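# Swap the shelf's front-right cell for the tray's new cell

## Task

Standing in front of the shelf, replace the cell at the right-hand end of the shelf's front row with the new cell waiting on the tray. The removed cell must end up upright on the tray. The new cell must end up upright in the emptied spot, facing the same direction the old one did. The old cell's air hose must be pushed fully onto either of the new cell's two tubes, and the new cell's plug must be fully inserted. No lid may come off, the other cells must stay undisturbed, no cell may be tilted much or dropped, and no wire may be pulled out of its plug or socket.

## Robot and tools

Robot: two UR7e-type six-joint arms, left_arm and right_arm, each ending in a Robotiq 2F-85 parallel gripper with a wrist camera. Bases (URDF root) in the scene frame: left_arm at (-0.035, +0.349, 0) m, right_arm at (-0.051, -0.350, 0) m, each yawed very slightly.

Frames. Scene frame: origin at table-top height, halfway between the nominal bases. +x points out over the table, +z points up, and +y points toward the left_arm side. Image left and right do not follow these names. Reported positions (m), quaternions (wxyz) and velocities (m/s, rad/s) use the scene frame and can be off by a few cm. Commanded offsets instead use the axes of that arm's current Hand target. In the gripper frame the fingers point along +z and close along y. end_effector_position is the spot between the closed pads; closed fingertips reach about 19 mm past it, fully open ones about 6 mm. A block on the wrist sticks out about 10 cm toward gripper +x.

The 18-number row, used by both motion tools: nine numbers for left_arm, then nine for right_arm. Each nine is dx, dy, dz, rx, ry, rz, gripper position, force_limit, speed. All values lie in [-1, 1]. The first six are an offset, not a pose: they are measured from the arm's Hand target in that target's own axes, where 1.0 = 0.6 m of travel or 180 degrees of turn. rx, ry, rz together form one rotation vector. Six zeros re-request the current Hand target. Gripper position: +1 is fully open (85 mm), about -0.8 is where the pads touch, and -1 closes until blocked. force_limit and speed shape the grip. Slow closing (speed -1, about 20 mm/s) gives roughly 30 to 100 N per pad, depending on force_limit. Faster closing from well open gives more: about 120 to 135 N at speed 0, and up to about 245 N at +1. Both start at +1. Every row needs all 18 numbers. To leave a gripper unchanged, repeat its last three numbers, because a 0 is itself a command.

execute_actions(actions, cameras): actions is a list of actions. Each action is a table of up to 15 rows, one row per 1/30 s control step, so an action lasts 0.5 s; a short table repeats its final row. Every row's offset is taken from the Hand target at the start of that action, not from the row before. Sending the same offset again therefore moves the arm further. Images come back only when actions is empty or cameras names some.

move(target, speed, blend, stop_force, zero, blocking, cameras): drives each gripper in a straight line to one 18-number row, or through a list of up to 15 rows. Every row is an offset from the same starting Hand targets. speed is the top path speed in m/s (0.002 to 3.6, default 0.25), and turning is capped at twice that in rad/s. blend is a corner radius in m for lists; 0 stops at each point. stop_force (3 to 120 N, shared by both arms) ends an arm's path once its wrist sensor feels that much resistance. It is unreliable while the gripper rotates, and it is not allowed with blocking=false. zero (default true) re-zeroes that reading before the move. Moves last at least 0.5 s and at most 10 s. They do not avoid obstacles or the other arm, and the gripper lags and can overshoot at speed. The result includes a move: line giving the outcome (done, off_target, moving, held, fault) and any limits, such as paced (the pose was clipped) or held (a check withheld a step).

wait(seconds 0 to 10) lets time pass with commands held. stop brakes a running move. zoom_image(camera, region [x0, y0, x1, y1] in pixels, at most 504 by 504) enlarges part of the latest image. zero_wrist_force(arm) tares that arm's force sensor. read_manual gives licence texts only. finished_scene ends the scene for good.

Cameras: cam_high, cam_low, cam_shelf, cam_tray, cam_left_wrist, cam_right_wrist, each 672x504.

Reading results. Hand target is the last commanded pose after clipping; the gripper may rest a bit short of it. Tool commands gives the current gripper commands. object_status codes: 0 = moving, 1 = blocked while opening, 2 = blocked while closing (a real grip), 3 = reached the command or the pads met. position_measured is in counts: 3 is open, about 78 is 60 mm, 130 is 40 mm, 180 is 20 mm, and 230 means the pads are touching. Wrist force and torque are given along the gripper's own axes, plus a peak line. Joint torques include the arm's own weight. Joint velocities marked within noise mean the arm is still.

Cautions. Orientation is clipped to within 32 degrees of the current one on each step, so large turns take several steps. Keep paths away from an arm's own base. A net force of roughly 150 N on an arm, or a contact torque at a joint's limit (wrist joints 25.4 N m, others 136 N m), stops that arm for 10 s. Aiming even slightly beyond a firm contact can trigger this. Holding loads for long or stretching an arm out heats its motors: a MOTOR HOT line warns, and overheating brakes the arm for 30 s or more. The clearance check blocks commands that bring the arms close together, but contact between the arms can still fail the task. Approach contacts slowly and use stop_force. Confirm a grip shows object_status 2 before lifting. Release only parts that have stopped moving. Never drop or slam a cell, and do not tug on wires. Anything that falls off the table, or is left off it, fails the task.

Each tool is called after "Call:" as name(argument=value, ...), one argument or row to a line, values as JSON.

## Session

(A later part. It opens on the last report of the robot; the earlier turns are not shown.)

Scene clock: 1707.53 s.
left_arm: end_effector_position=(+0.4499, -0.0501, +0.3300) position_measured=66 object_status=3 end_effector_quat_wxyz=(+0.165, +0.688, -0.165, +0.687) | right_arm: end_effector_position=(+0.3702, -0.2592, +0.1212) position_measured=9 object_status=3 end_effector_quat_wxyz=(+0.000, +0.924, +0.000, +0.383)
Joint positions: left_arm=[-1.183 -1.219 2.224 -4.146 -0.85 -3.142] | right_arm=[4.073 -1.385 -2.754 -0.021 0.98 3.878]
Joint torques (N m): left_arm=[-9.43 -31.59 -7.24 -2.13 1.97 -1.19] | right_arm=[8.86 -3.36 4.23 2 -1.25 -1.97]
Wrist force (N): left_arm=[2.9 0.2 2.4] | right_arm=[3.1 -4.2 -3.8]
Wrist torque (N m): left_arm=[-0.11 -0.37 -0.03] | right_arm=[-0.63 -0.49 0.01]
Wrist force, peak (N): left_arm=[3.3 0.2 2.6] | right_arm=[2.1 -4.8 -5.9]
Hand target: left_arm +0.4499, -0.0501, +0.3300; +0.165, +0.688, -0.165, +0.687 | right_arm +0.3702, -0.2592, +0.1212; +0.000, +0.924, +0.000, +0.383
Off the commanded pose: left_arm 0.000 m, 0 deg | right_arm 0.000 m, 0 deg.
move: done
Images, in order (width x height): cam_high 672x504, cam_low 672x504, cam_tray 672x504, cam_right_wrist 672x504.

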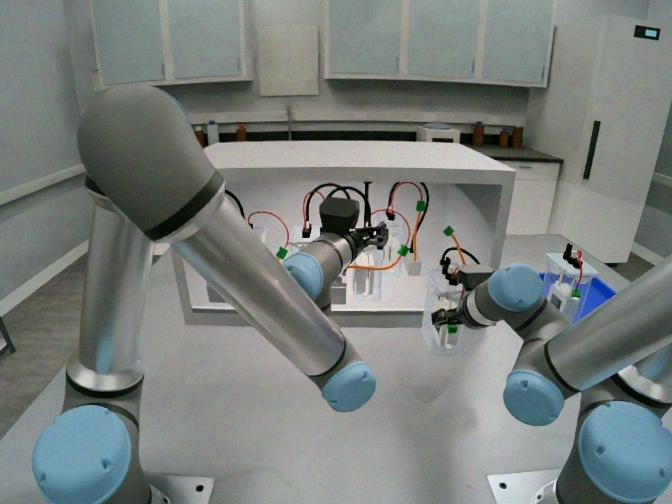

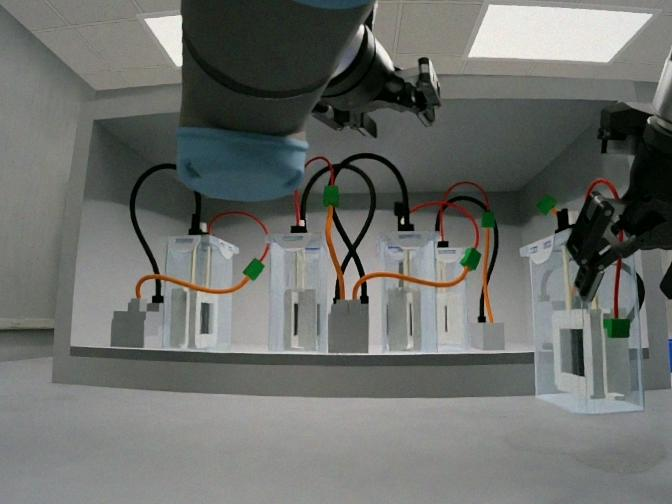

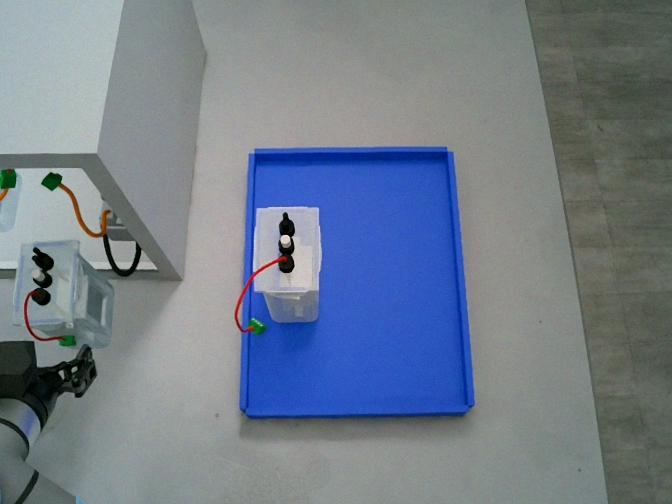

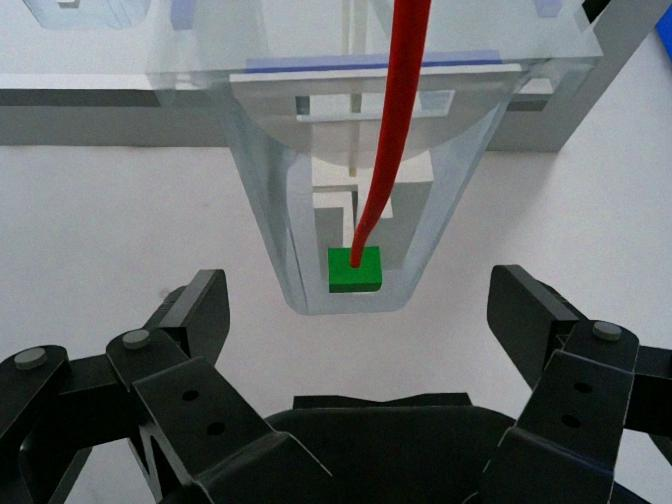

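Call:
move(
  target=[
    [0,0,0,0,0,0,0.5,-0.2,-0.5,0,0,-0.0667,0,0,0,0.95,0.8,-1],
    [0,0,0,0,0,0,0.5,-0.2,-0.5,0.1,0.25,-0.0667,0,0.1389,0,0.95,0.8,-1],
  ],
  speed=0.15,
  cameras=["cam_low","cam_right_wrist","cam_high"],
)

Scene clock: 1719.37 s.
left_arm: end_effector_position=(+0.4499, -0.0501, +0.3300) position_measured=66 object_status=3 end_effector_quat_wxyz=(+0.165, +0.688, -0.165, +0.687) | right_arm: end_effector_position=(+0.3495, -0.2884, +0.1579) position_measured=9 object_status=3 end_effector_quat_wxyz=(+0.001, +0.907, -0.001, +0.421)
Joint positions: left_arm=[-1.183 -1.219 2.224 -4.146 -0.85 -3.142] | right_arm=[4.134 -1.075 -2.818 -0.232 0.887 3.899]
Joint torques (N m): left_arm=[-9.34 -31.75 -7.76 -2.08 1.86 -1.17] | right_arm=[8.61 3.37 33.02 3.79 0.32 2.3]
Wrist force (N): left_arm=[3.0 0.3 2.3] | right_arm=[3.1 -4.1 -4.4]
Wrist torque (N m): left_arm=[-0.10 -0.39 -0.03] | right_arm=[-0.64 -0.48 0.04]
Wrist force, peak (N): left_arm=[3.2 0.1 2.6] | right_arm=[3.4 -5.9 -4.5]
Hand target: left_arm +0.4499, -0.0501, +0.3300; +0.165, +0.688, -0.165, +0.687 | right_arm +0.3495, -0.2883, +0.1580; +0.001, +0.907, -0.001, +0.421 (not the last commanded pose)
Off the commanded pose: left_arm 0.000 m, 0 deg | right_arm 0.130 m, 20 deg.
move: held (right_arm; a check stopped the path); path passed 1 of 2 targets; limits=held
pose unreachable (right arm): on one or more control steps of this call, first in action 0 (counted from 0), this arm could not follow its commanded pose, so it was not sent that pose on those steps. It may still have moved: this result reports where it is.
cause: moving toward the commanded pose would bring two parts of the arm too close to each other (joints 3 (elbow) and 4 (wrist 1) lie between them).
Images, in order (width x height): cam_high 672x504, cam_low 672x504, cam_right_wrist 672x504.

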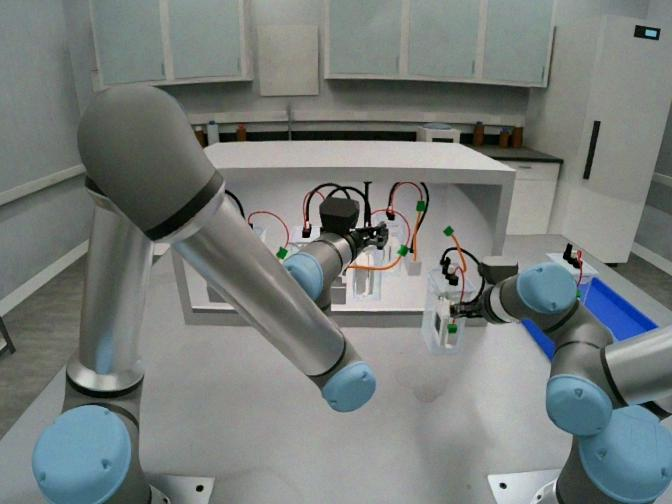

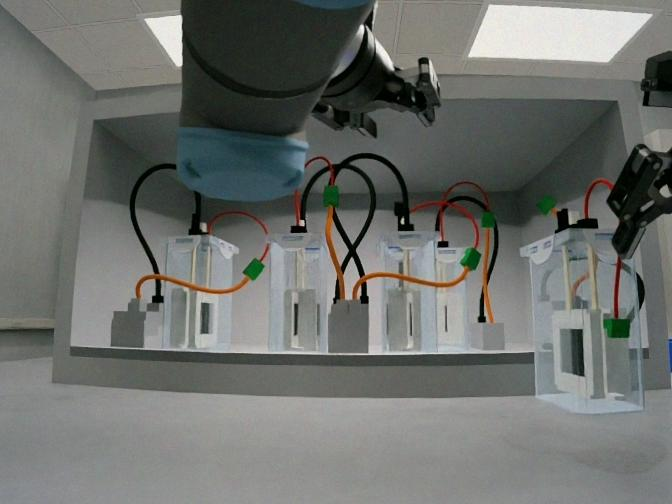

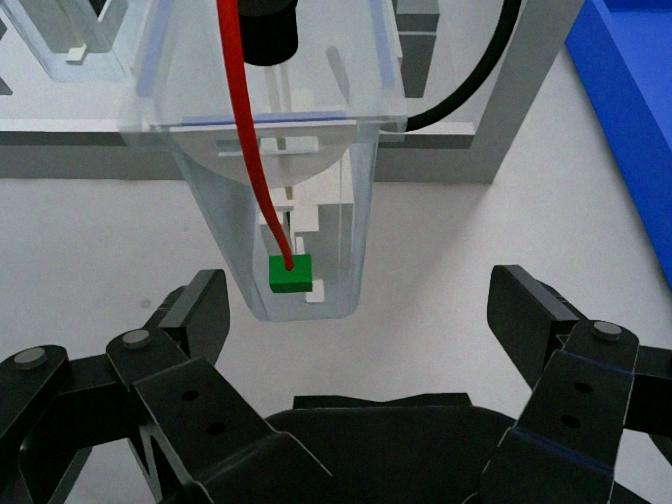

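Call:
move(
  target=[
    [0,0,0,0,0,0,0.5,-0.2,-0.5,0.05,0.1,0,0,0,0,0.95,0.8,-1],
    [0,0,0,0,0,0,0.5,-0.2,-0.5,0.1517,0.2167,0.0247,0,0,0,0.95,0.8,-1],
  ],
  speed=0.15,
  blend=0.02,
  cameras=["cam_low","cam_right_wrist","cam_high"],
)

Call:
zoom_image(
  camera="cam_right_wrist",
  region=[0, 0, 504, 400],
)

Scene clock: 1725.00 s.
left_arm: end_effector_position=(+0.4499, -0.0501, +0.3300) position_measured=66 object_status=3 end_effector_quat_wxyz=(+0.165, +0.688, -0.165, +0.687) | right_arm: end_effector_position=(+0.4191, -0.4185, +0.2179) position_measured=9 object_status=3 end_effector_quat_wxyz=(+0.001, +0.907, -0.001, +0.421)
Joint positions: left_arm=[-1.183 -1.219 2.224 -4.146 -0.85 -3.142] | right_arm=[3.414 -1.321 -2.565 0.026 1.378 3.307]
Joint torques (N m): left_arm=[-9.89 -31.74 -7.67 -1.94 1.95 -1.31] | right_arm=[-8.03 13.4 23.73 4.48 0.77 -1.36]
Wrist force (N): left_arm=[3.1 0.3 2.4] | right_arm=[2.8 -4.2 -4.3]
Wrist torque (N m): left_arm=[-0.10 -0.41 -0.03] | right_arm=[-0.65 -0.46 0.00]
Wrist force, peak (N): left_arm=[3.1 0.1 2.7] | right_arm=[2.4 -5.9 -4.5]
Hand target: left_arm +0.4499, -0.0501, +0.3300; +0.165, +0.688, -0.165, +0.687 | right_arm +0.4192, -0.4185, +0.2180; +0.001, +0.907, -0.001, +0.421
Off the commanded pose: left_arm 0.000 m, 0 deg | right_arm 0.000 m, 0 deg.
move: done
Images, in order (width x height): cam_high 672x504, cam_low 672x504, cam_right_wrist 672x504.

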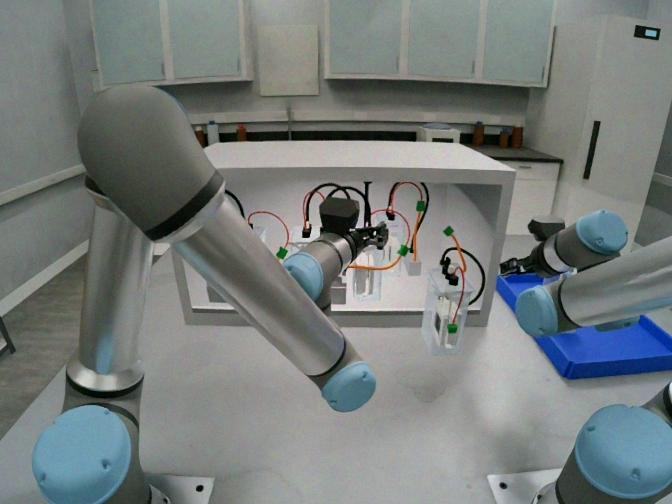

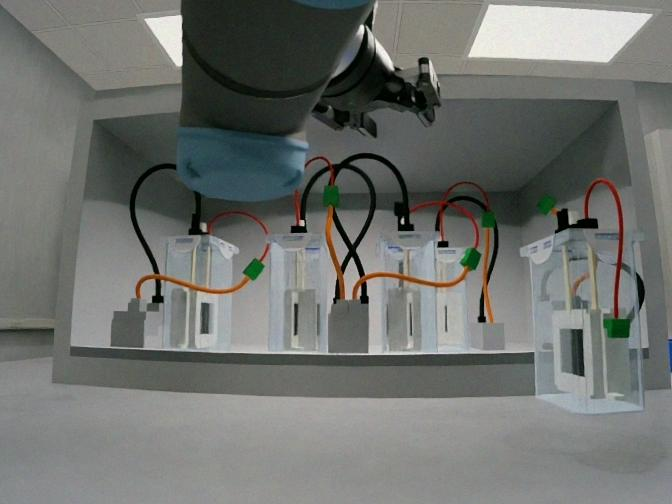

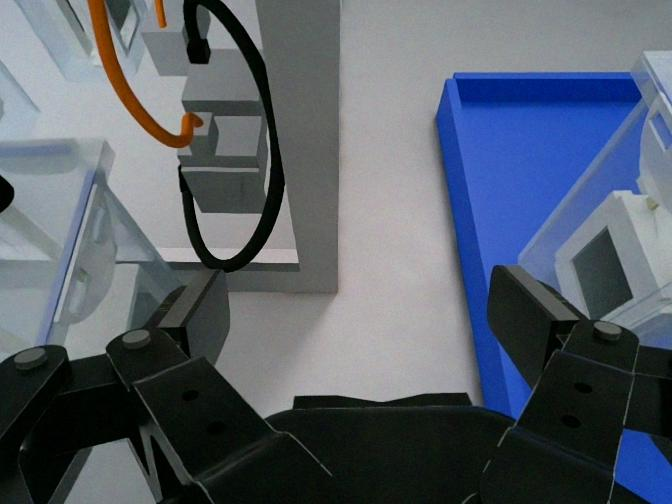

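Scaled by 1.000.

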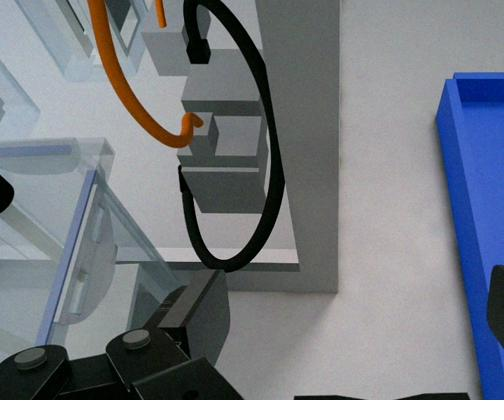

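Call:
move(
  target=[0,0,0,0,0,0,0.5,-0.2,-0.5,0.0107,-0.1225,0.0588,-0.0863,-0.0863,0.4944,0.95,0.8,-1],
  speed=0.25,
  cameras=["cam_low","cam_right_wrist","cam_high","cam_tray"],
)

Scene clock: 1776.97 s.
left_arm: end_effector_position=(+0.4499, -0.0501, +0.3300) position_measured=66 object_status=3 end_effector_quat_wxyz=(+0.165, +0.688, -0.165, +0.687) | right_arm: end_effector_position=(+0.4505, -0.3451, +0.2001) position_measured=9 object_status=3 end_effector_quat_wxyz=(-0.182, +0.682, -0.684, +0.184)
Joint positions: left_arm=[-1.183 -1.219 2.224 -4.146 -0.85 -3.142] | right_arm=[3.545 -1.398 -2.295 -0.528 1.382 5.047]
Joint torques (N m): left_arm=[-9.58 -32.04 -8.03 -1.84 2.02 -1.26] | right_arm=[9.25 27.75 12.21 5.47 -1.16 2.11]
Wrist force (N): left_arm=[3.2 0.2 2.4] | right_arm=[5.1 -2.5 -5.1]
Wrist torque (N m): left_arm=[-0.11 -0.43 -0.03] | right_arm=[-0.43 -0.66 0.05]
Wrist force, peak (N): left_arm=[3.4 0.3 2.6] | right_arm=[5.3 -2.8 -5.3]
Hand target: left_arm +0.4499, -0.0501, +0.3300; +0.165, +0.688, -0.165, +0.687 | right_arm +0.4505, -0.3451, +0.2001; -0.182, +0.682, -0.684, +0.184
Off the commanded pose: left_arm 0.000 m, 0 deg | right_arm 0.000 m, 0 deg.
move: done
Images, in order (width x height): cam_high 672x504, cam_low 672x504, cam_tray 672x504, cam_right_wrist 672x504.

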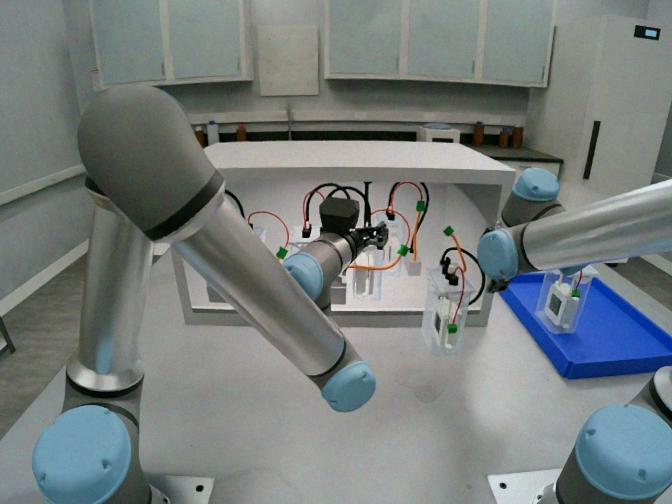

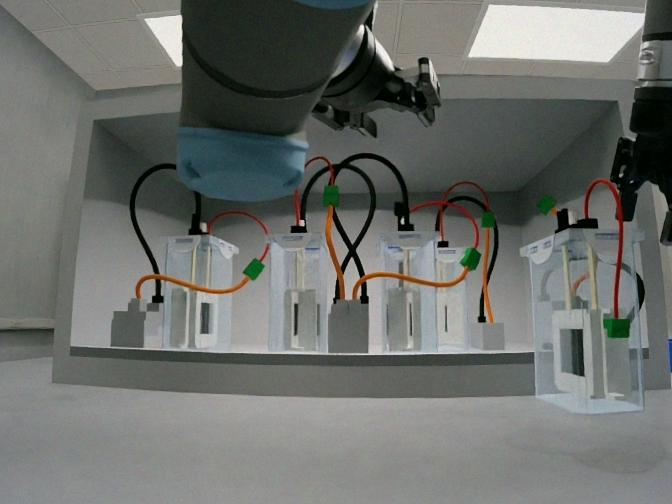

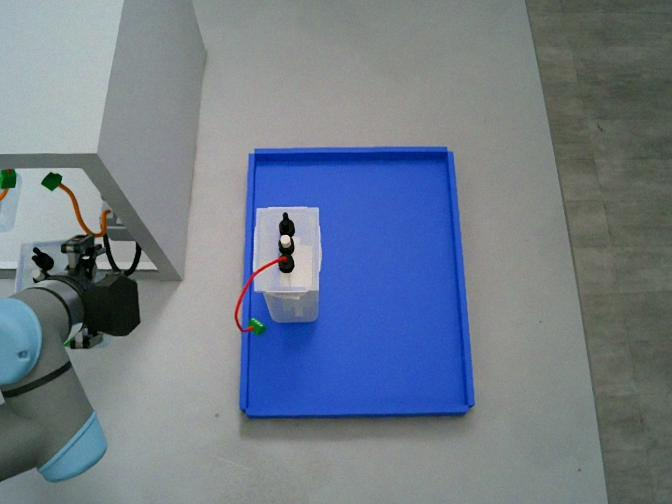

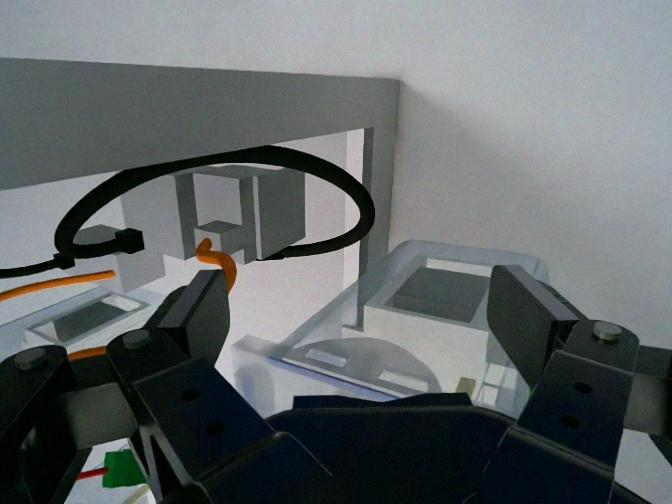

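Call:
move(
  target=[
    [0,0,0,0,0,0,0.5,-0.2,-0.5,0.0048,0.021,0.12,0,0,0,0.1,-0.3,-0.5],
    [0,0,0,0,0,0,0.5,-0.2,-0.5,0.0048,0.021,0.2113,0,0,0,0.1,-0.3,-0.5],
  ],
  speed=[0.15,0.06],
  blend=0.02,
  cameras=["cam_low","cam_right_wrist","cam_shelf"],
)

Scene clock: 1790.37 s.
left_arm: end_effector_position=(+0.4499, -0.0501, +0.3300) position_measured=66 object_status=3 end_effector_quat_wxyz=(+0.165, +0.688, -0.165, +0.687) | right_arm: end_effector_position=(+0.5030, -0.3483, +0.0841) position_measured=117 object_status=3 end_effector_quat_wxyz=(-0.182, +0.682, -0.684, +0.184)
Joint positions: left_arm=[-1.183 -1.219 2.224 -4.146 -0.85 -3.142] | right_arm=[3.489 -1.782 -2.31 -0.12 1.409 4.997]
Joint torques (N m): left_arm=[-10.3 -30.93 -9.09 -1.73 1.94 -1.18] | right_arm=[9.53 29.85 6.25 2.28 -1.23 2.07]
Wrist force (N): left_arm=[2.9 0.1 2.3] | right_arm=[5.3 -3.5 -5.1]
Wrist torque (N m): left_arm=[-0.12 -0.38 -0.03] | right_arm=[-0.57 -0.75 0.05]
Wrist force, peak (N): left_arm=[3.2 0.5 2.7] | right_arm=[4.9 -3.5 -7.0]
Hand target: left_arm +0.4499, -0.0501, +0.3300; +0.165, +0.688, -0.165, +0.687 | right_arm +0.5029, -0.3482, +0.0840; -0.182, +0.682, -0.684, +0.184
Off the commanded pose: left_arm 0.000 m, 0 deg | right_arm 0.000 m, 0 deg.
move: done
Images, in order (width x height): cam_low 672x504, cam_shelf 672x504, cam_right_wrist 672x504.

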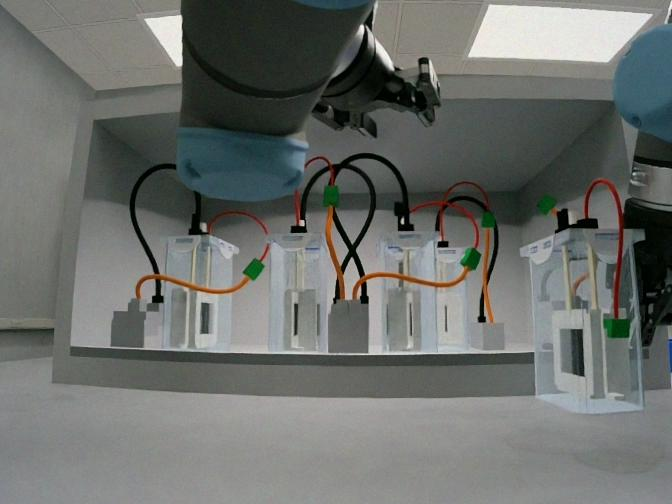

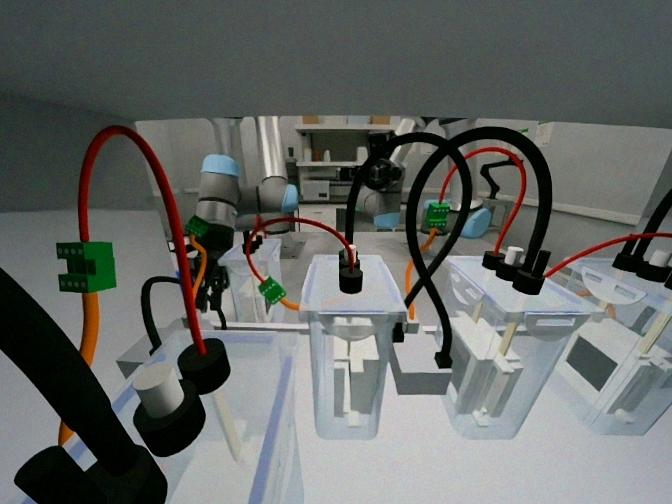

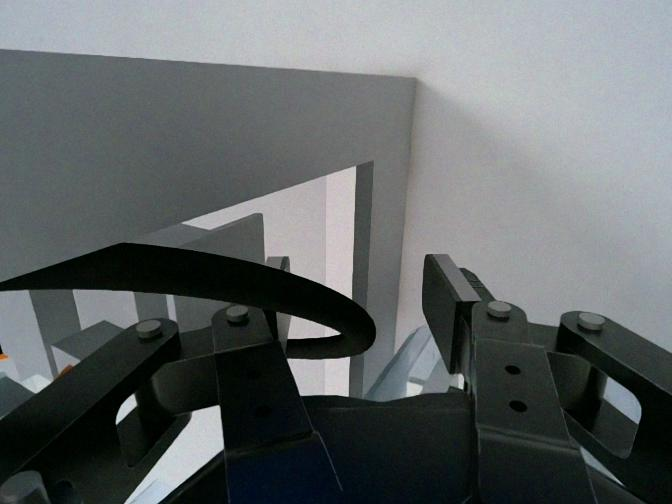

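Call:
move(
  target=[0,0,0,0,0,0,0.5,-0.2,-0.5,0,0,0,0,0,0,-1,-0.3,-0.8],
  cameras=["cam_low","cam_right_wrist","cam_tray"],
)

Scene clock: 1795.07 s.
left_arm: end_effector_position=(+0.4499, -0.0501, +0.3300) position_measured=66 object_status=3 end_effector_quat_wxyz=(+0.165, +0.688, -0.165, +0.687) | right_arm: end_effector_position=(+0.5029, -0.3482, +0.0840) position_measured=210 object_status=0 end_effector_quat_wxyz=(-0.182, +0.682, -0.684, +0.184)
Joint positions: left_arm=[-1.183 -1.219 2.224 -4.146 -0.85 -3.142] | right_arm=[3.489 -1.782 -2.31 -0.12 1.409 4.998]
Joint torques (N m): left_arm=[-9.21 -31.15 -8.98 -1.52 1.89 -1.28] | right_arm=[8.07 20.17 5.5 3.31 -1.52 2.25]
Wrist force (N): left_arm=[3.0 0.2 2.6] | right_arm=[5.0 -3.4 -4.9]
Wrist torque (N m): left_arm=[-0.11 -0.39 -0.03] | right_arm=[-0.55 -0.73 0.04]
Wrist force, peak (N): left_arm=[3.2 0.3 2.6] | right_arm=[5.3 -3.5 -5.3]
Hand target: left_arm +0.4499, -0.0501, +0.3300; +0.165, +0.688, -0.165, +0.687 | right_arm +0.5029, -0.3482, +0.0840; -0.182, +0.682, -0.684, +0.184
Off the commanded pose: left_arm 0.000 m, 0 deg | right_arm 0.000 m, 0 deg.
move: done
Images, in order (width x height): cam_low 672x504, cam_tray 672x504, cam_right_wrist 672x504.

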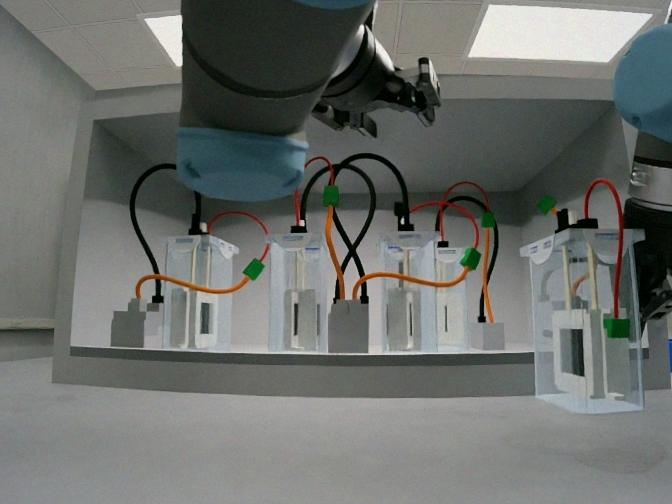

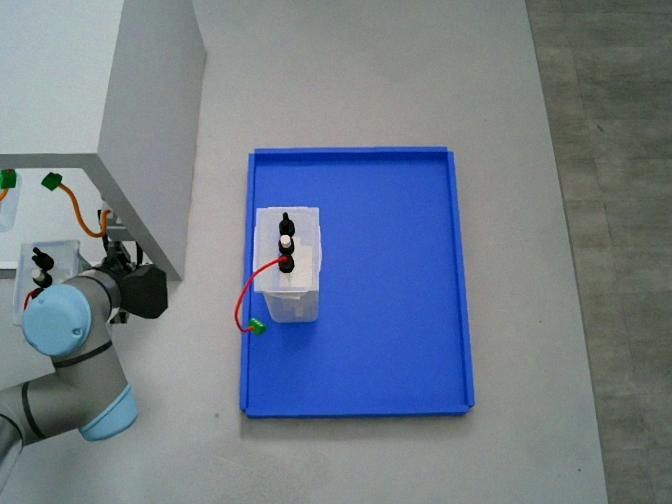

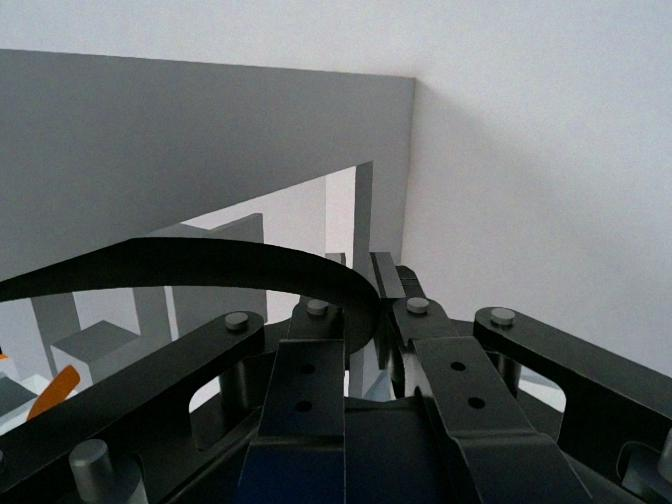

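Call:
move(
  target=[
    [0,0,0,0,0,0,0.5,-0.2,-0.5,0,0,-0.1,0,0,0,-1,-0.3,-0.8],
    [0,0,0,0,0,0,0.5,-0.2,-0.5,-0.02,-0.18,-0.33,0,0,0,-1,-0.3,-0.8],
  ],
  speed=0.12,
  blend=0.03,
  cameras=["all"],
)

Call:
zoom_image(
  camera="cam_shelf",
  region=[110, 150, 300, 340],
)

Scene clock: 1801.80 s.
left_arm: end_effector_position=(+0.4499, -0.0501, +0.3300) position_measured=66 object_status=3 end_effector_quat_wxyz=(+0.165, +0.688, -0.165, +0.687) | right_arm: end_effector_position=(+0.4975, -0.3359, +0.3095) position_measured=210 object_status=2 end_effector_quat_wxyz=(-0.182, +0.682, -0.684, +0.184)
Joint positions: left_arm=[-1.183 -1.219 2.224 -4.146 -0.85 -3.142] | right_arm=[3.522 -1.408 -1.984 -0.825 1.393 5.027]
Joint torques (N m): left_arm=[-9.86 -31.06 -9.44 -1.45 1.9 -1.25] | right_arm=[1.72 9.91 29.42 2.77 -1.35 1.48]
Wrist force (N): left_arm=[3.1 0.2 2.5] | right_arm=[4.1 -4.0 -0.6]
Wrist torque (N m): left_arm=[-0.12 -0.41 -0.03] | right_arm=[-0.60 -0.78 -0.08]
Wrist force, peak (N): left_arm=[3.3 0.0 2.6] | right_arm=[5.1 -3.7 -5.1]
Hand target: left_arm +0.4499, -0.0501, +0.3300; +0.165, +0.688, -0.165, +0.687 | right_arm +0.4975, -0.3360, +0.3095; -0.182, +0.682, -0.684, +0.184
Off the commanded pose: left_arm 0.000 m, 0 deg | right_arm 0.000 m, 0 deg.
move: done

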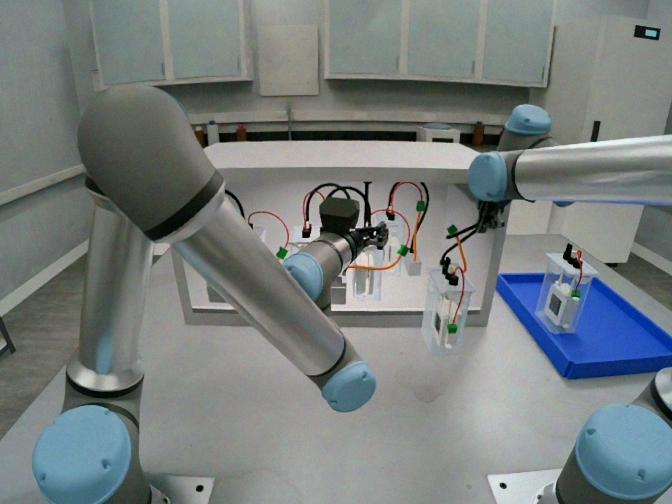

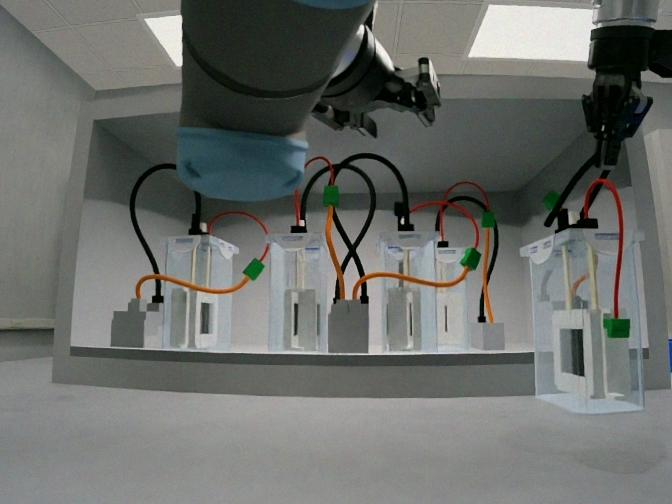

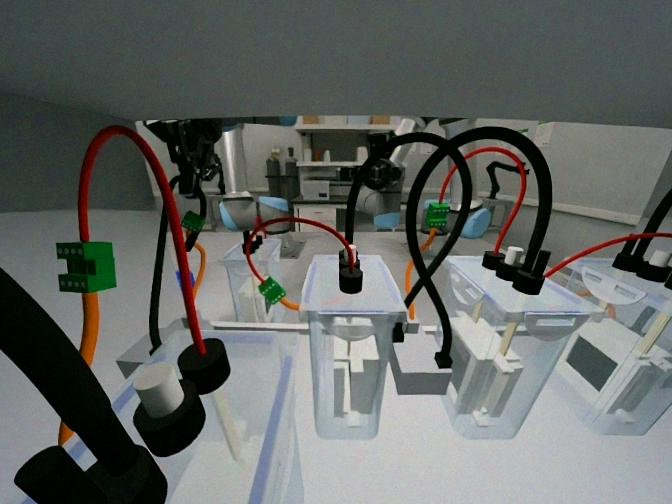

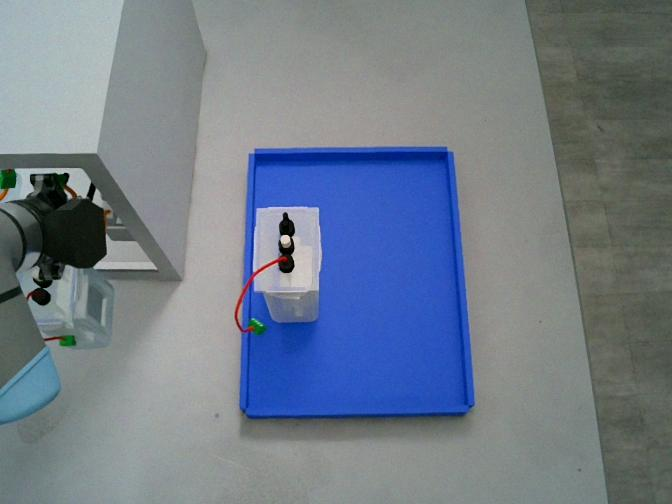

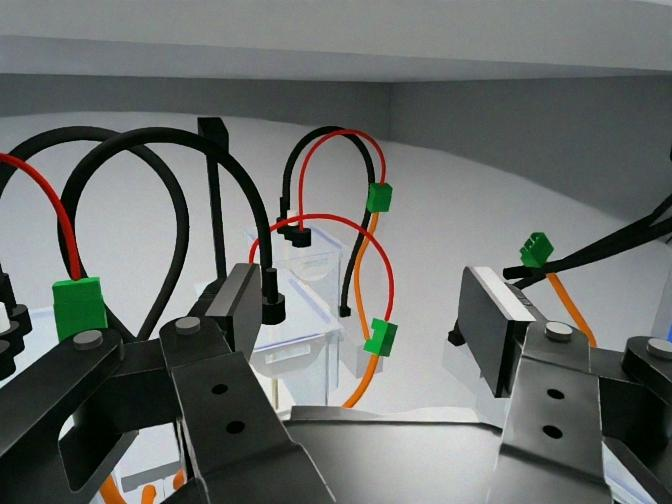

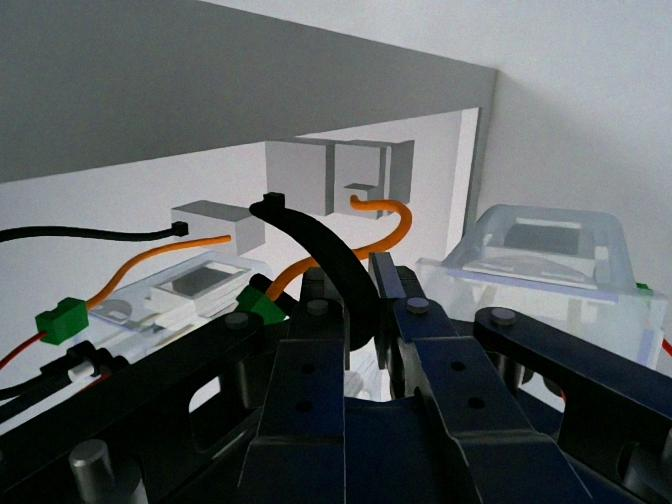

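Scaled by 2.653 from the camera's 672x504 image, which has a finer 960x720 frame.

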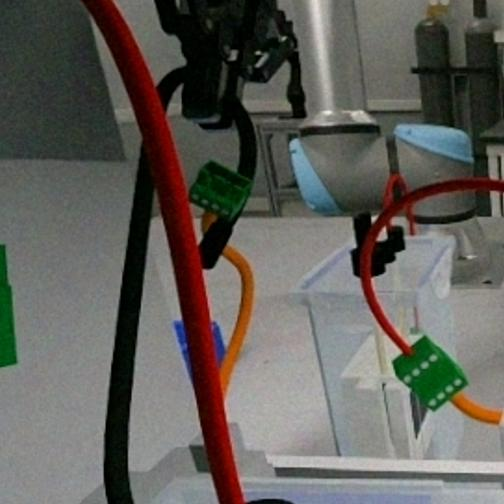

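Call:
execute_actions(
  actions=[],
)

Scene clock: 1820.97 s.
left_arm: end_effector_position=(+0.4499, -0.0501, +0.3300) position_measured=66 object_status=3 end_effector_quat_wxyz=(+0.165, +0.688, -0.165, +0.687) | right_arm: end_effector_position=(+0.4975, -0.3360, +0.3095) position_measured=210 object_status=2 end_effector_quat_wxyz=(-0.182, +0.682, -0.684, +0.184)
Joint positions: left_arm=[-1.183 -1.219 2.224 -4.146 -0.85 -3.142] | right_arm=[3.522 -1.409 -1.984 -0.825 1.393 5.027]
Joint velocities: within noise
Joint torques (N m): left_arm=[-9.81 -31.32 -9.69 -1.46 1.98 -1.19] | right_arm=[-8.81 10.39 39.35 1.84 0.16 -1.64]
Wrist force (N): left_arm=[2.9 0.2 2.6] | right_arm=[4.4 -4.2 -0.4]
Wrist torque (N m): left_arm=[-0.12 -0.37 -0.03] | right_arm=[-0.64 -0.84 -0.08]
Wrist force, peak (N): left_arm=[3.2 0.2 2.5] | right_arm=[4.4 -4.4 -0.5]
Hand target: left_arm +0.4499, -0.0501, +0.3300; +0.165, +0.688, -0.165, +0.687 | right_arm +0.4975, -0.3360, +0.3095; -0.182, +0.682, -0.684, +0.184
Tool commands: left_gripper/position=+0.5 left_gripper/force_limit=-0.2 left_gripper/speed=-0.5 right_gripper/position=-1.0 right_gripper/force_limit=-0.3 right_gripper/speed=-0.8
Off the commanded pose: left_arm 0.000 m, 0 deg | right_arm 0.000 m, 0 deg.

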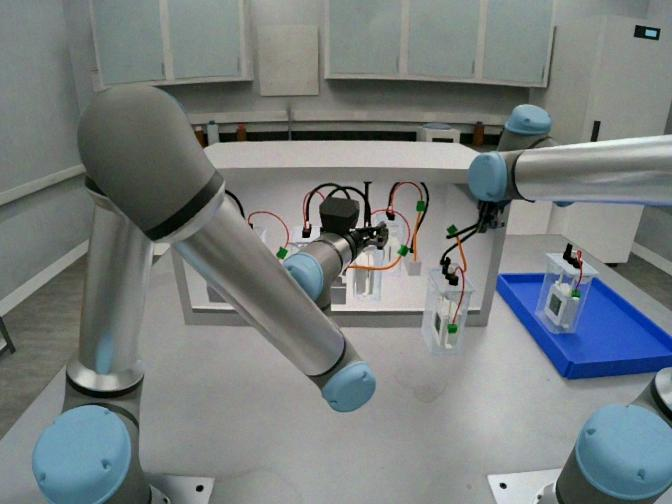

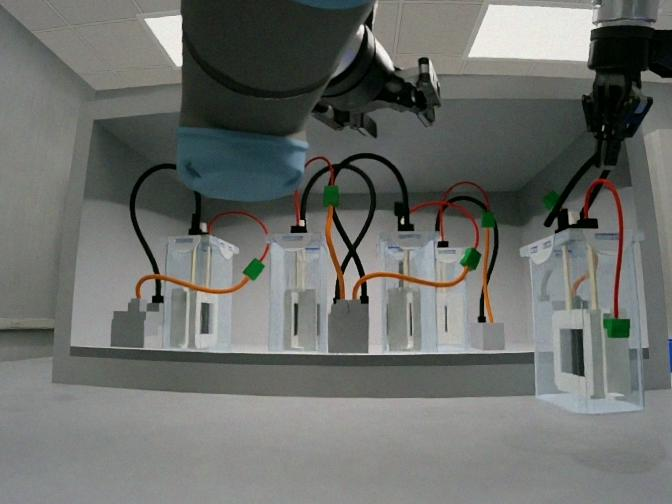

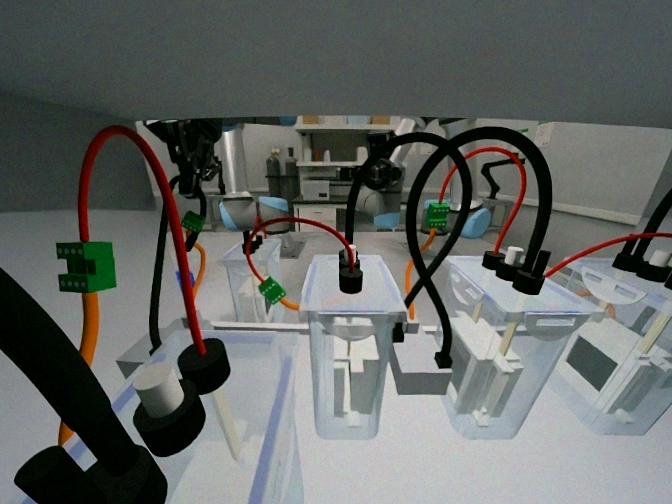

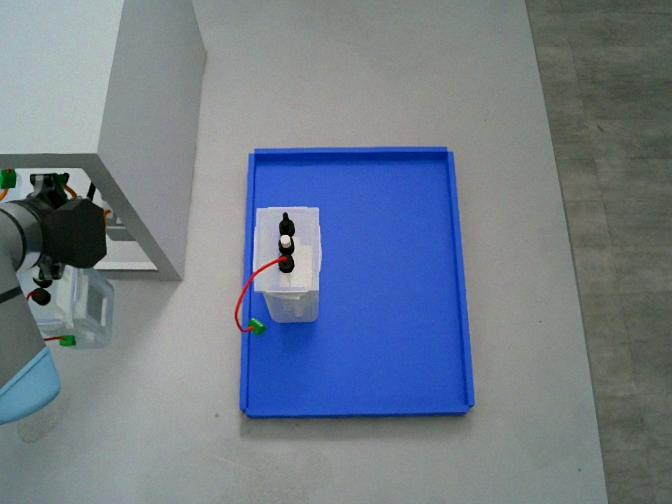

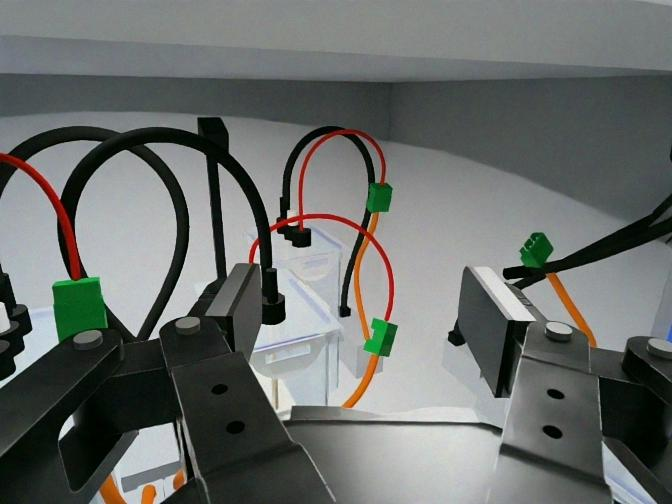

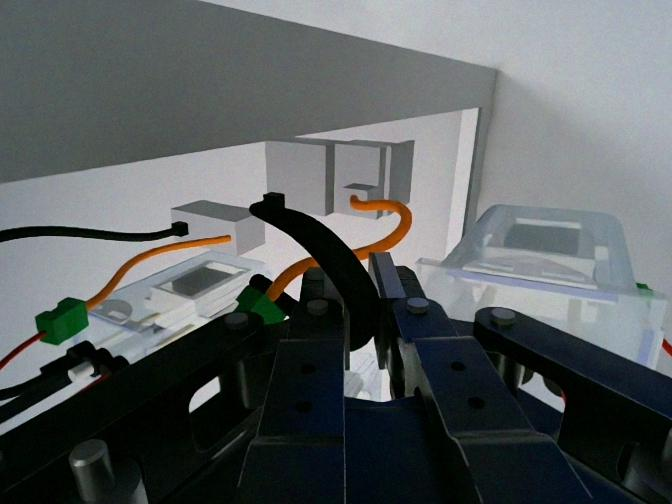

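Call:
zoom_image(
  camera="cam_shelf",
  region=[130, 150, 250, 300],
)

Call:
zoom_image(
  camera="cam_low",
  region=[520, 120, 672, 260],
)

Call:
zoom_image(
  camera="cam_right_wrist",
  region=[200, 180, 400, 330],
)

Call:
zoom_image(
  camera="cam_left_wrist",
  region=[440, 170, 672, 350],
)

Scaled by 3.360 from the camera's 672x504 image, which has a finer 960x720 frame.

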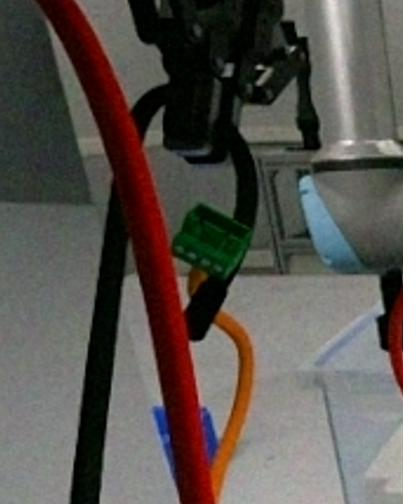

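Scaled by 3.316 from the camera's 672x504 image, which has a finer 960x720 frame.

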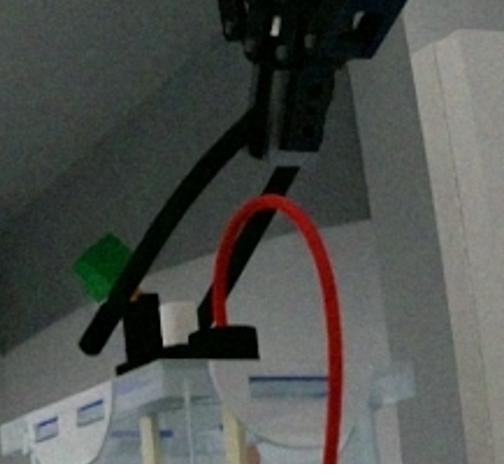

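Scaled by 2.520 from the camera's 672x504 image, which has a finer 960x720 frame.

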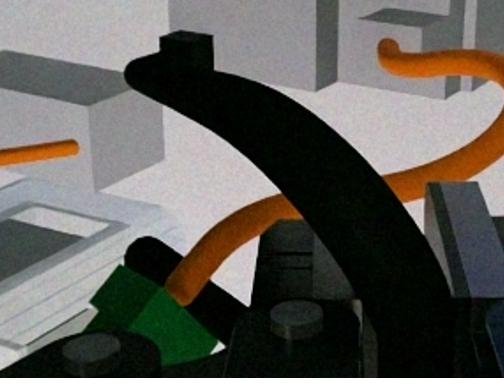

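Scaled by 2.172 from the camera's 672x504 image, which has a finer 960x720 frame.

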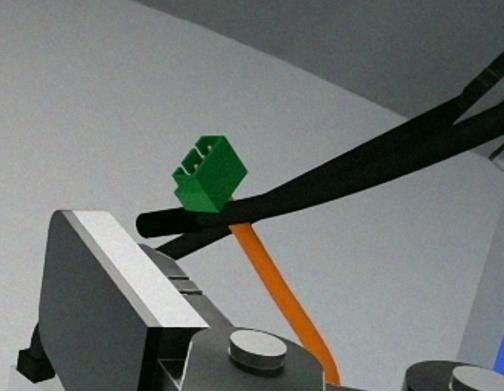

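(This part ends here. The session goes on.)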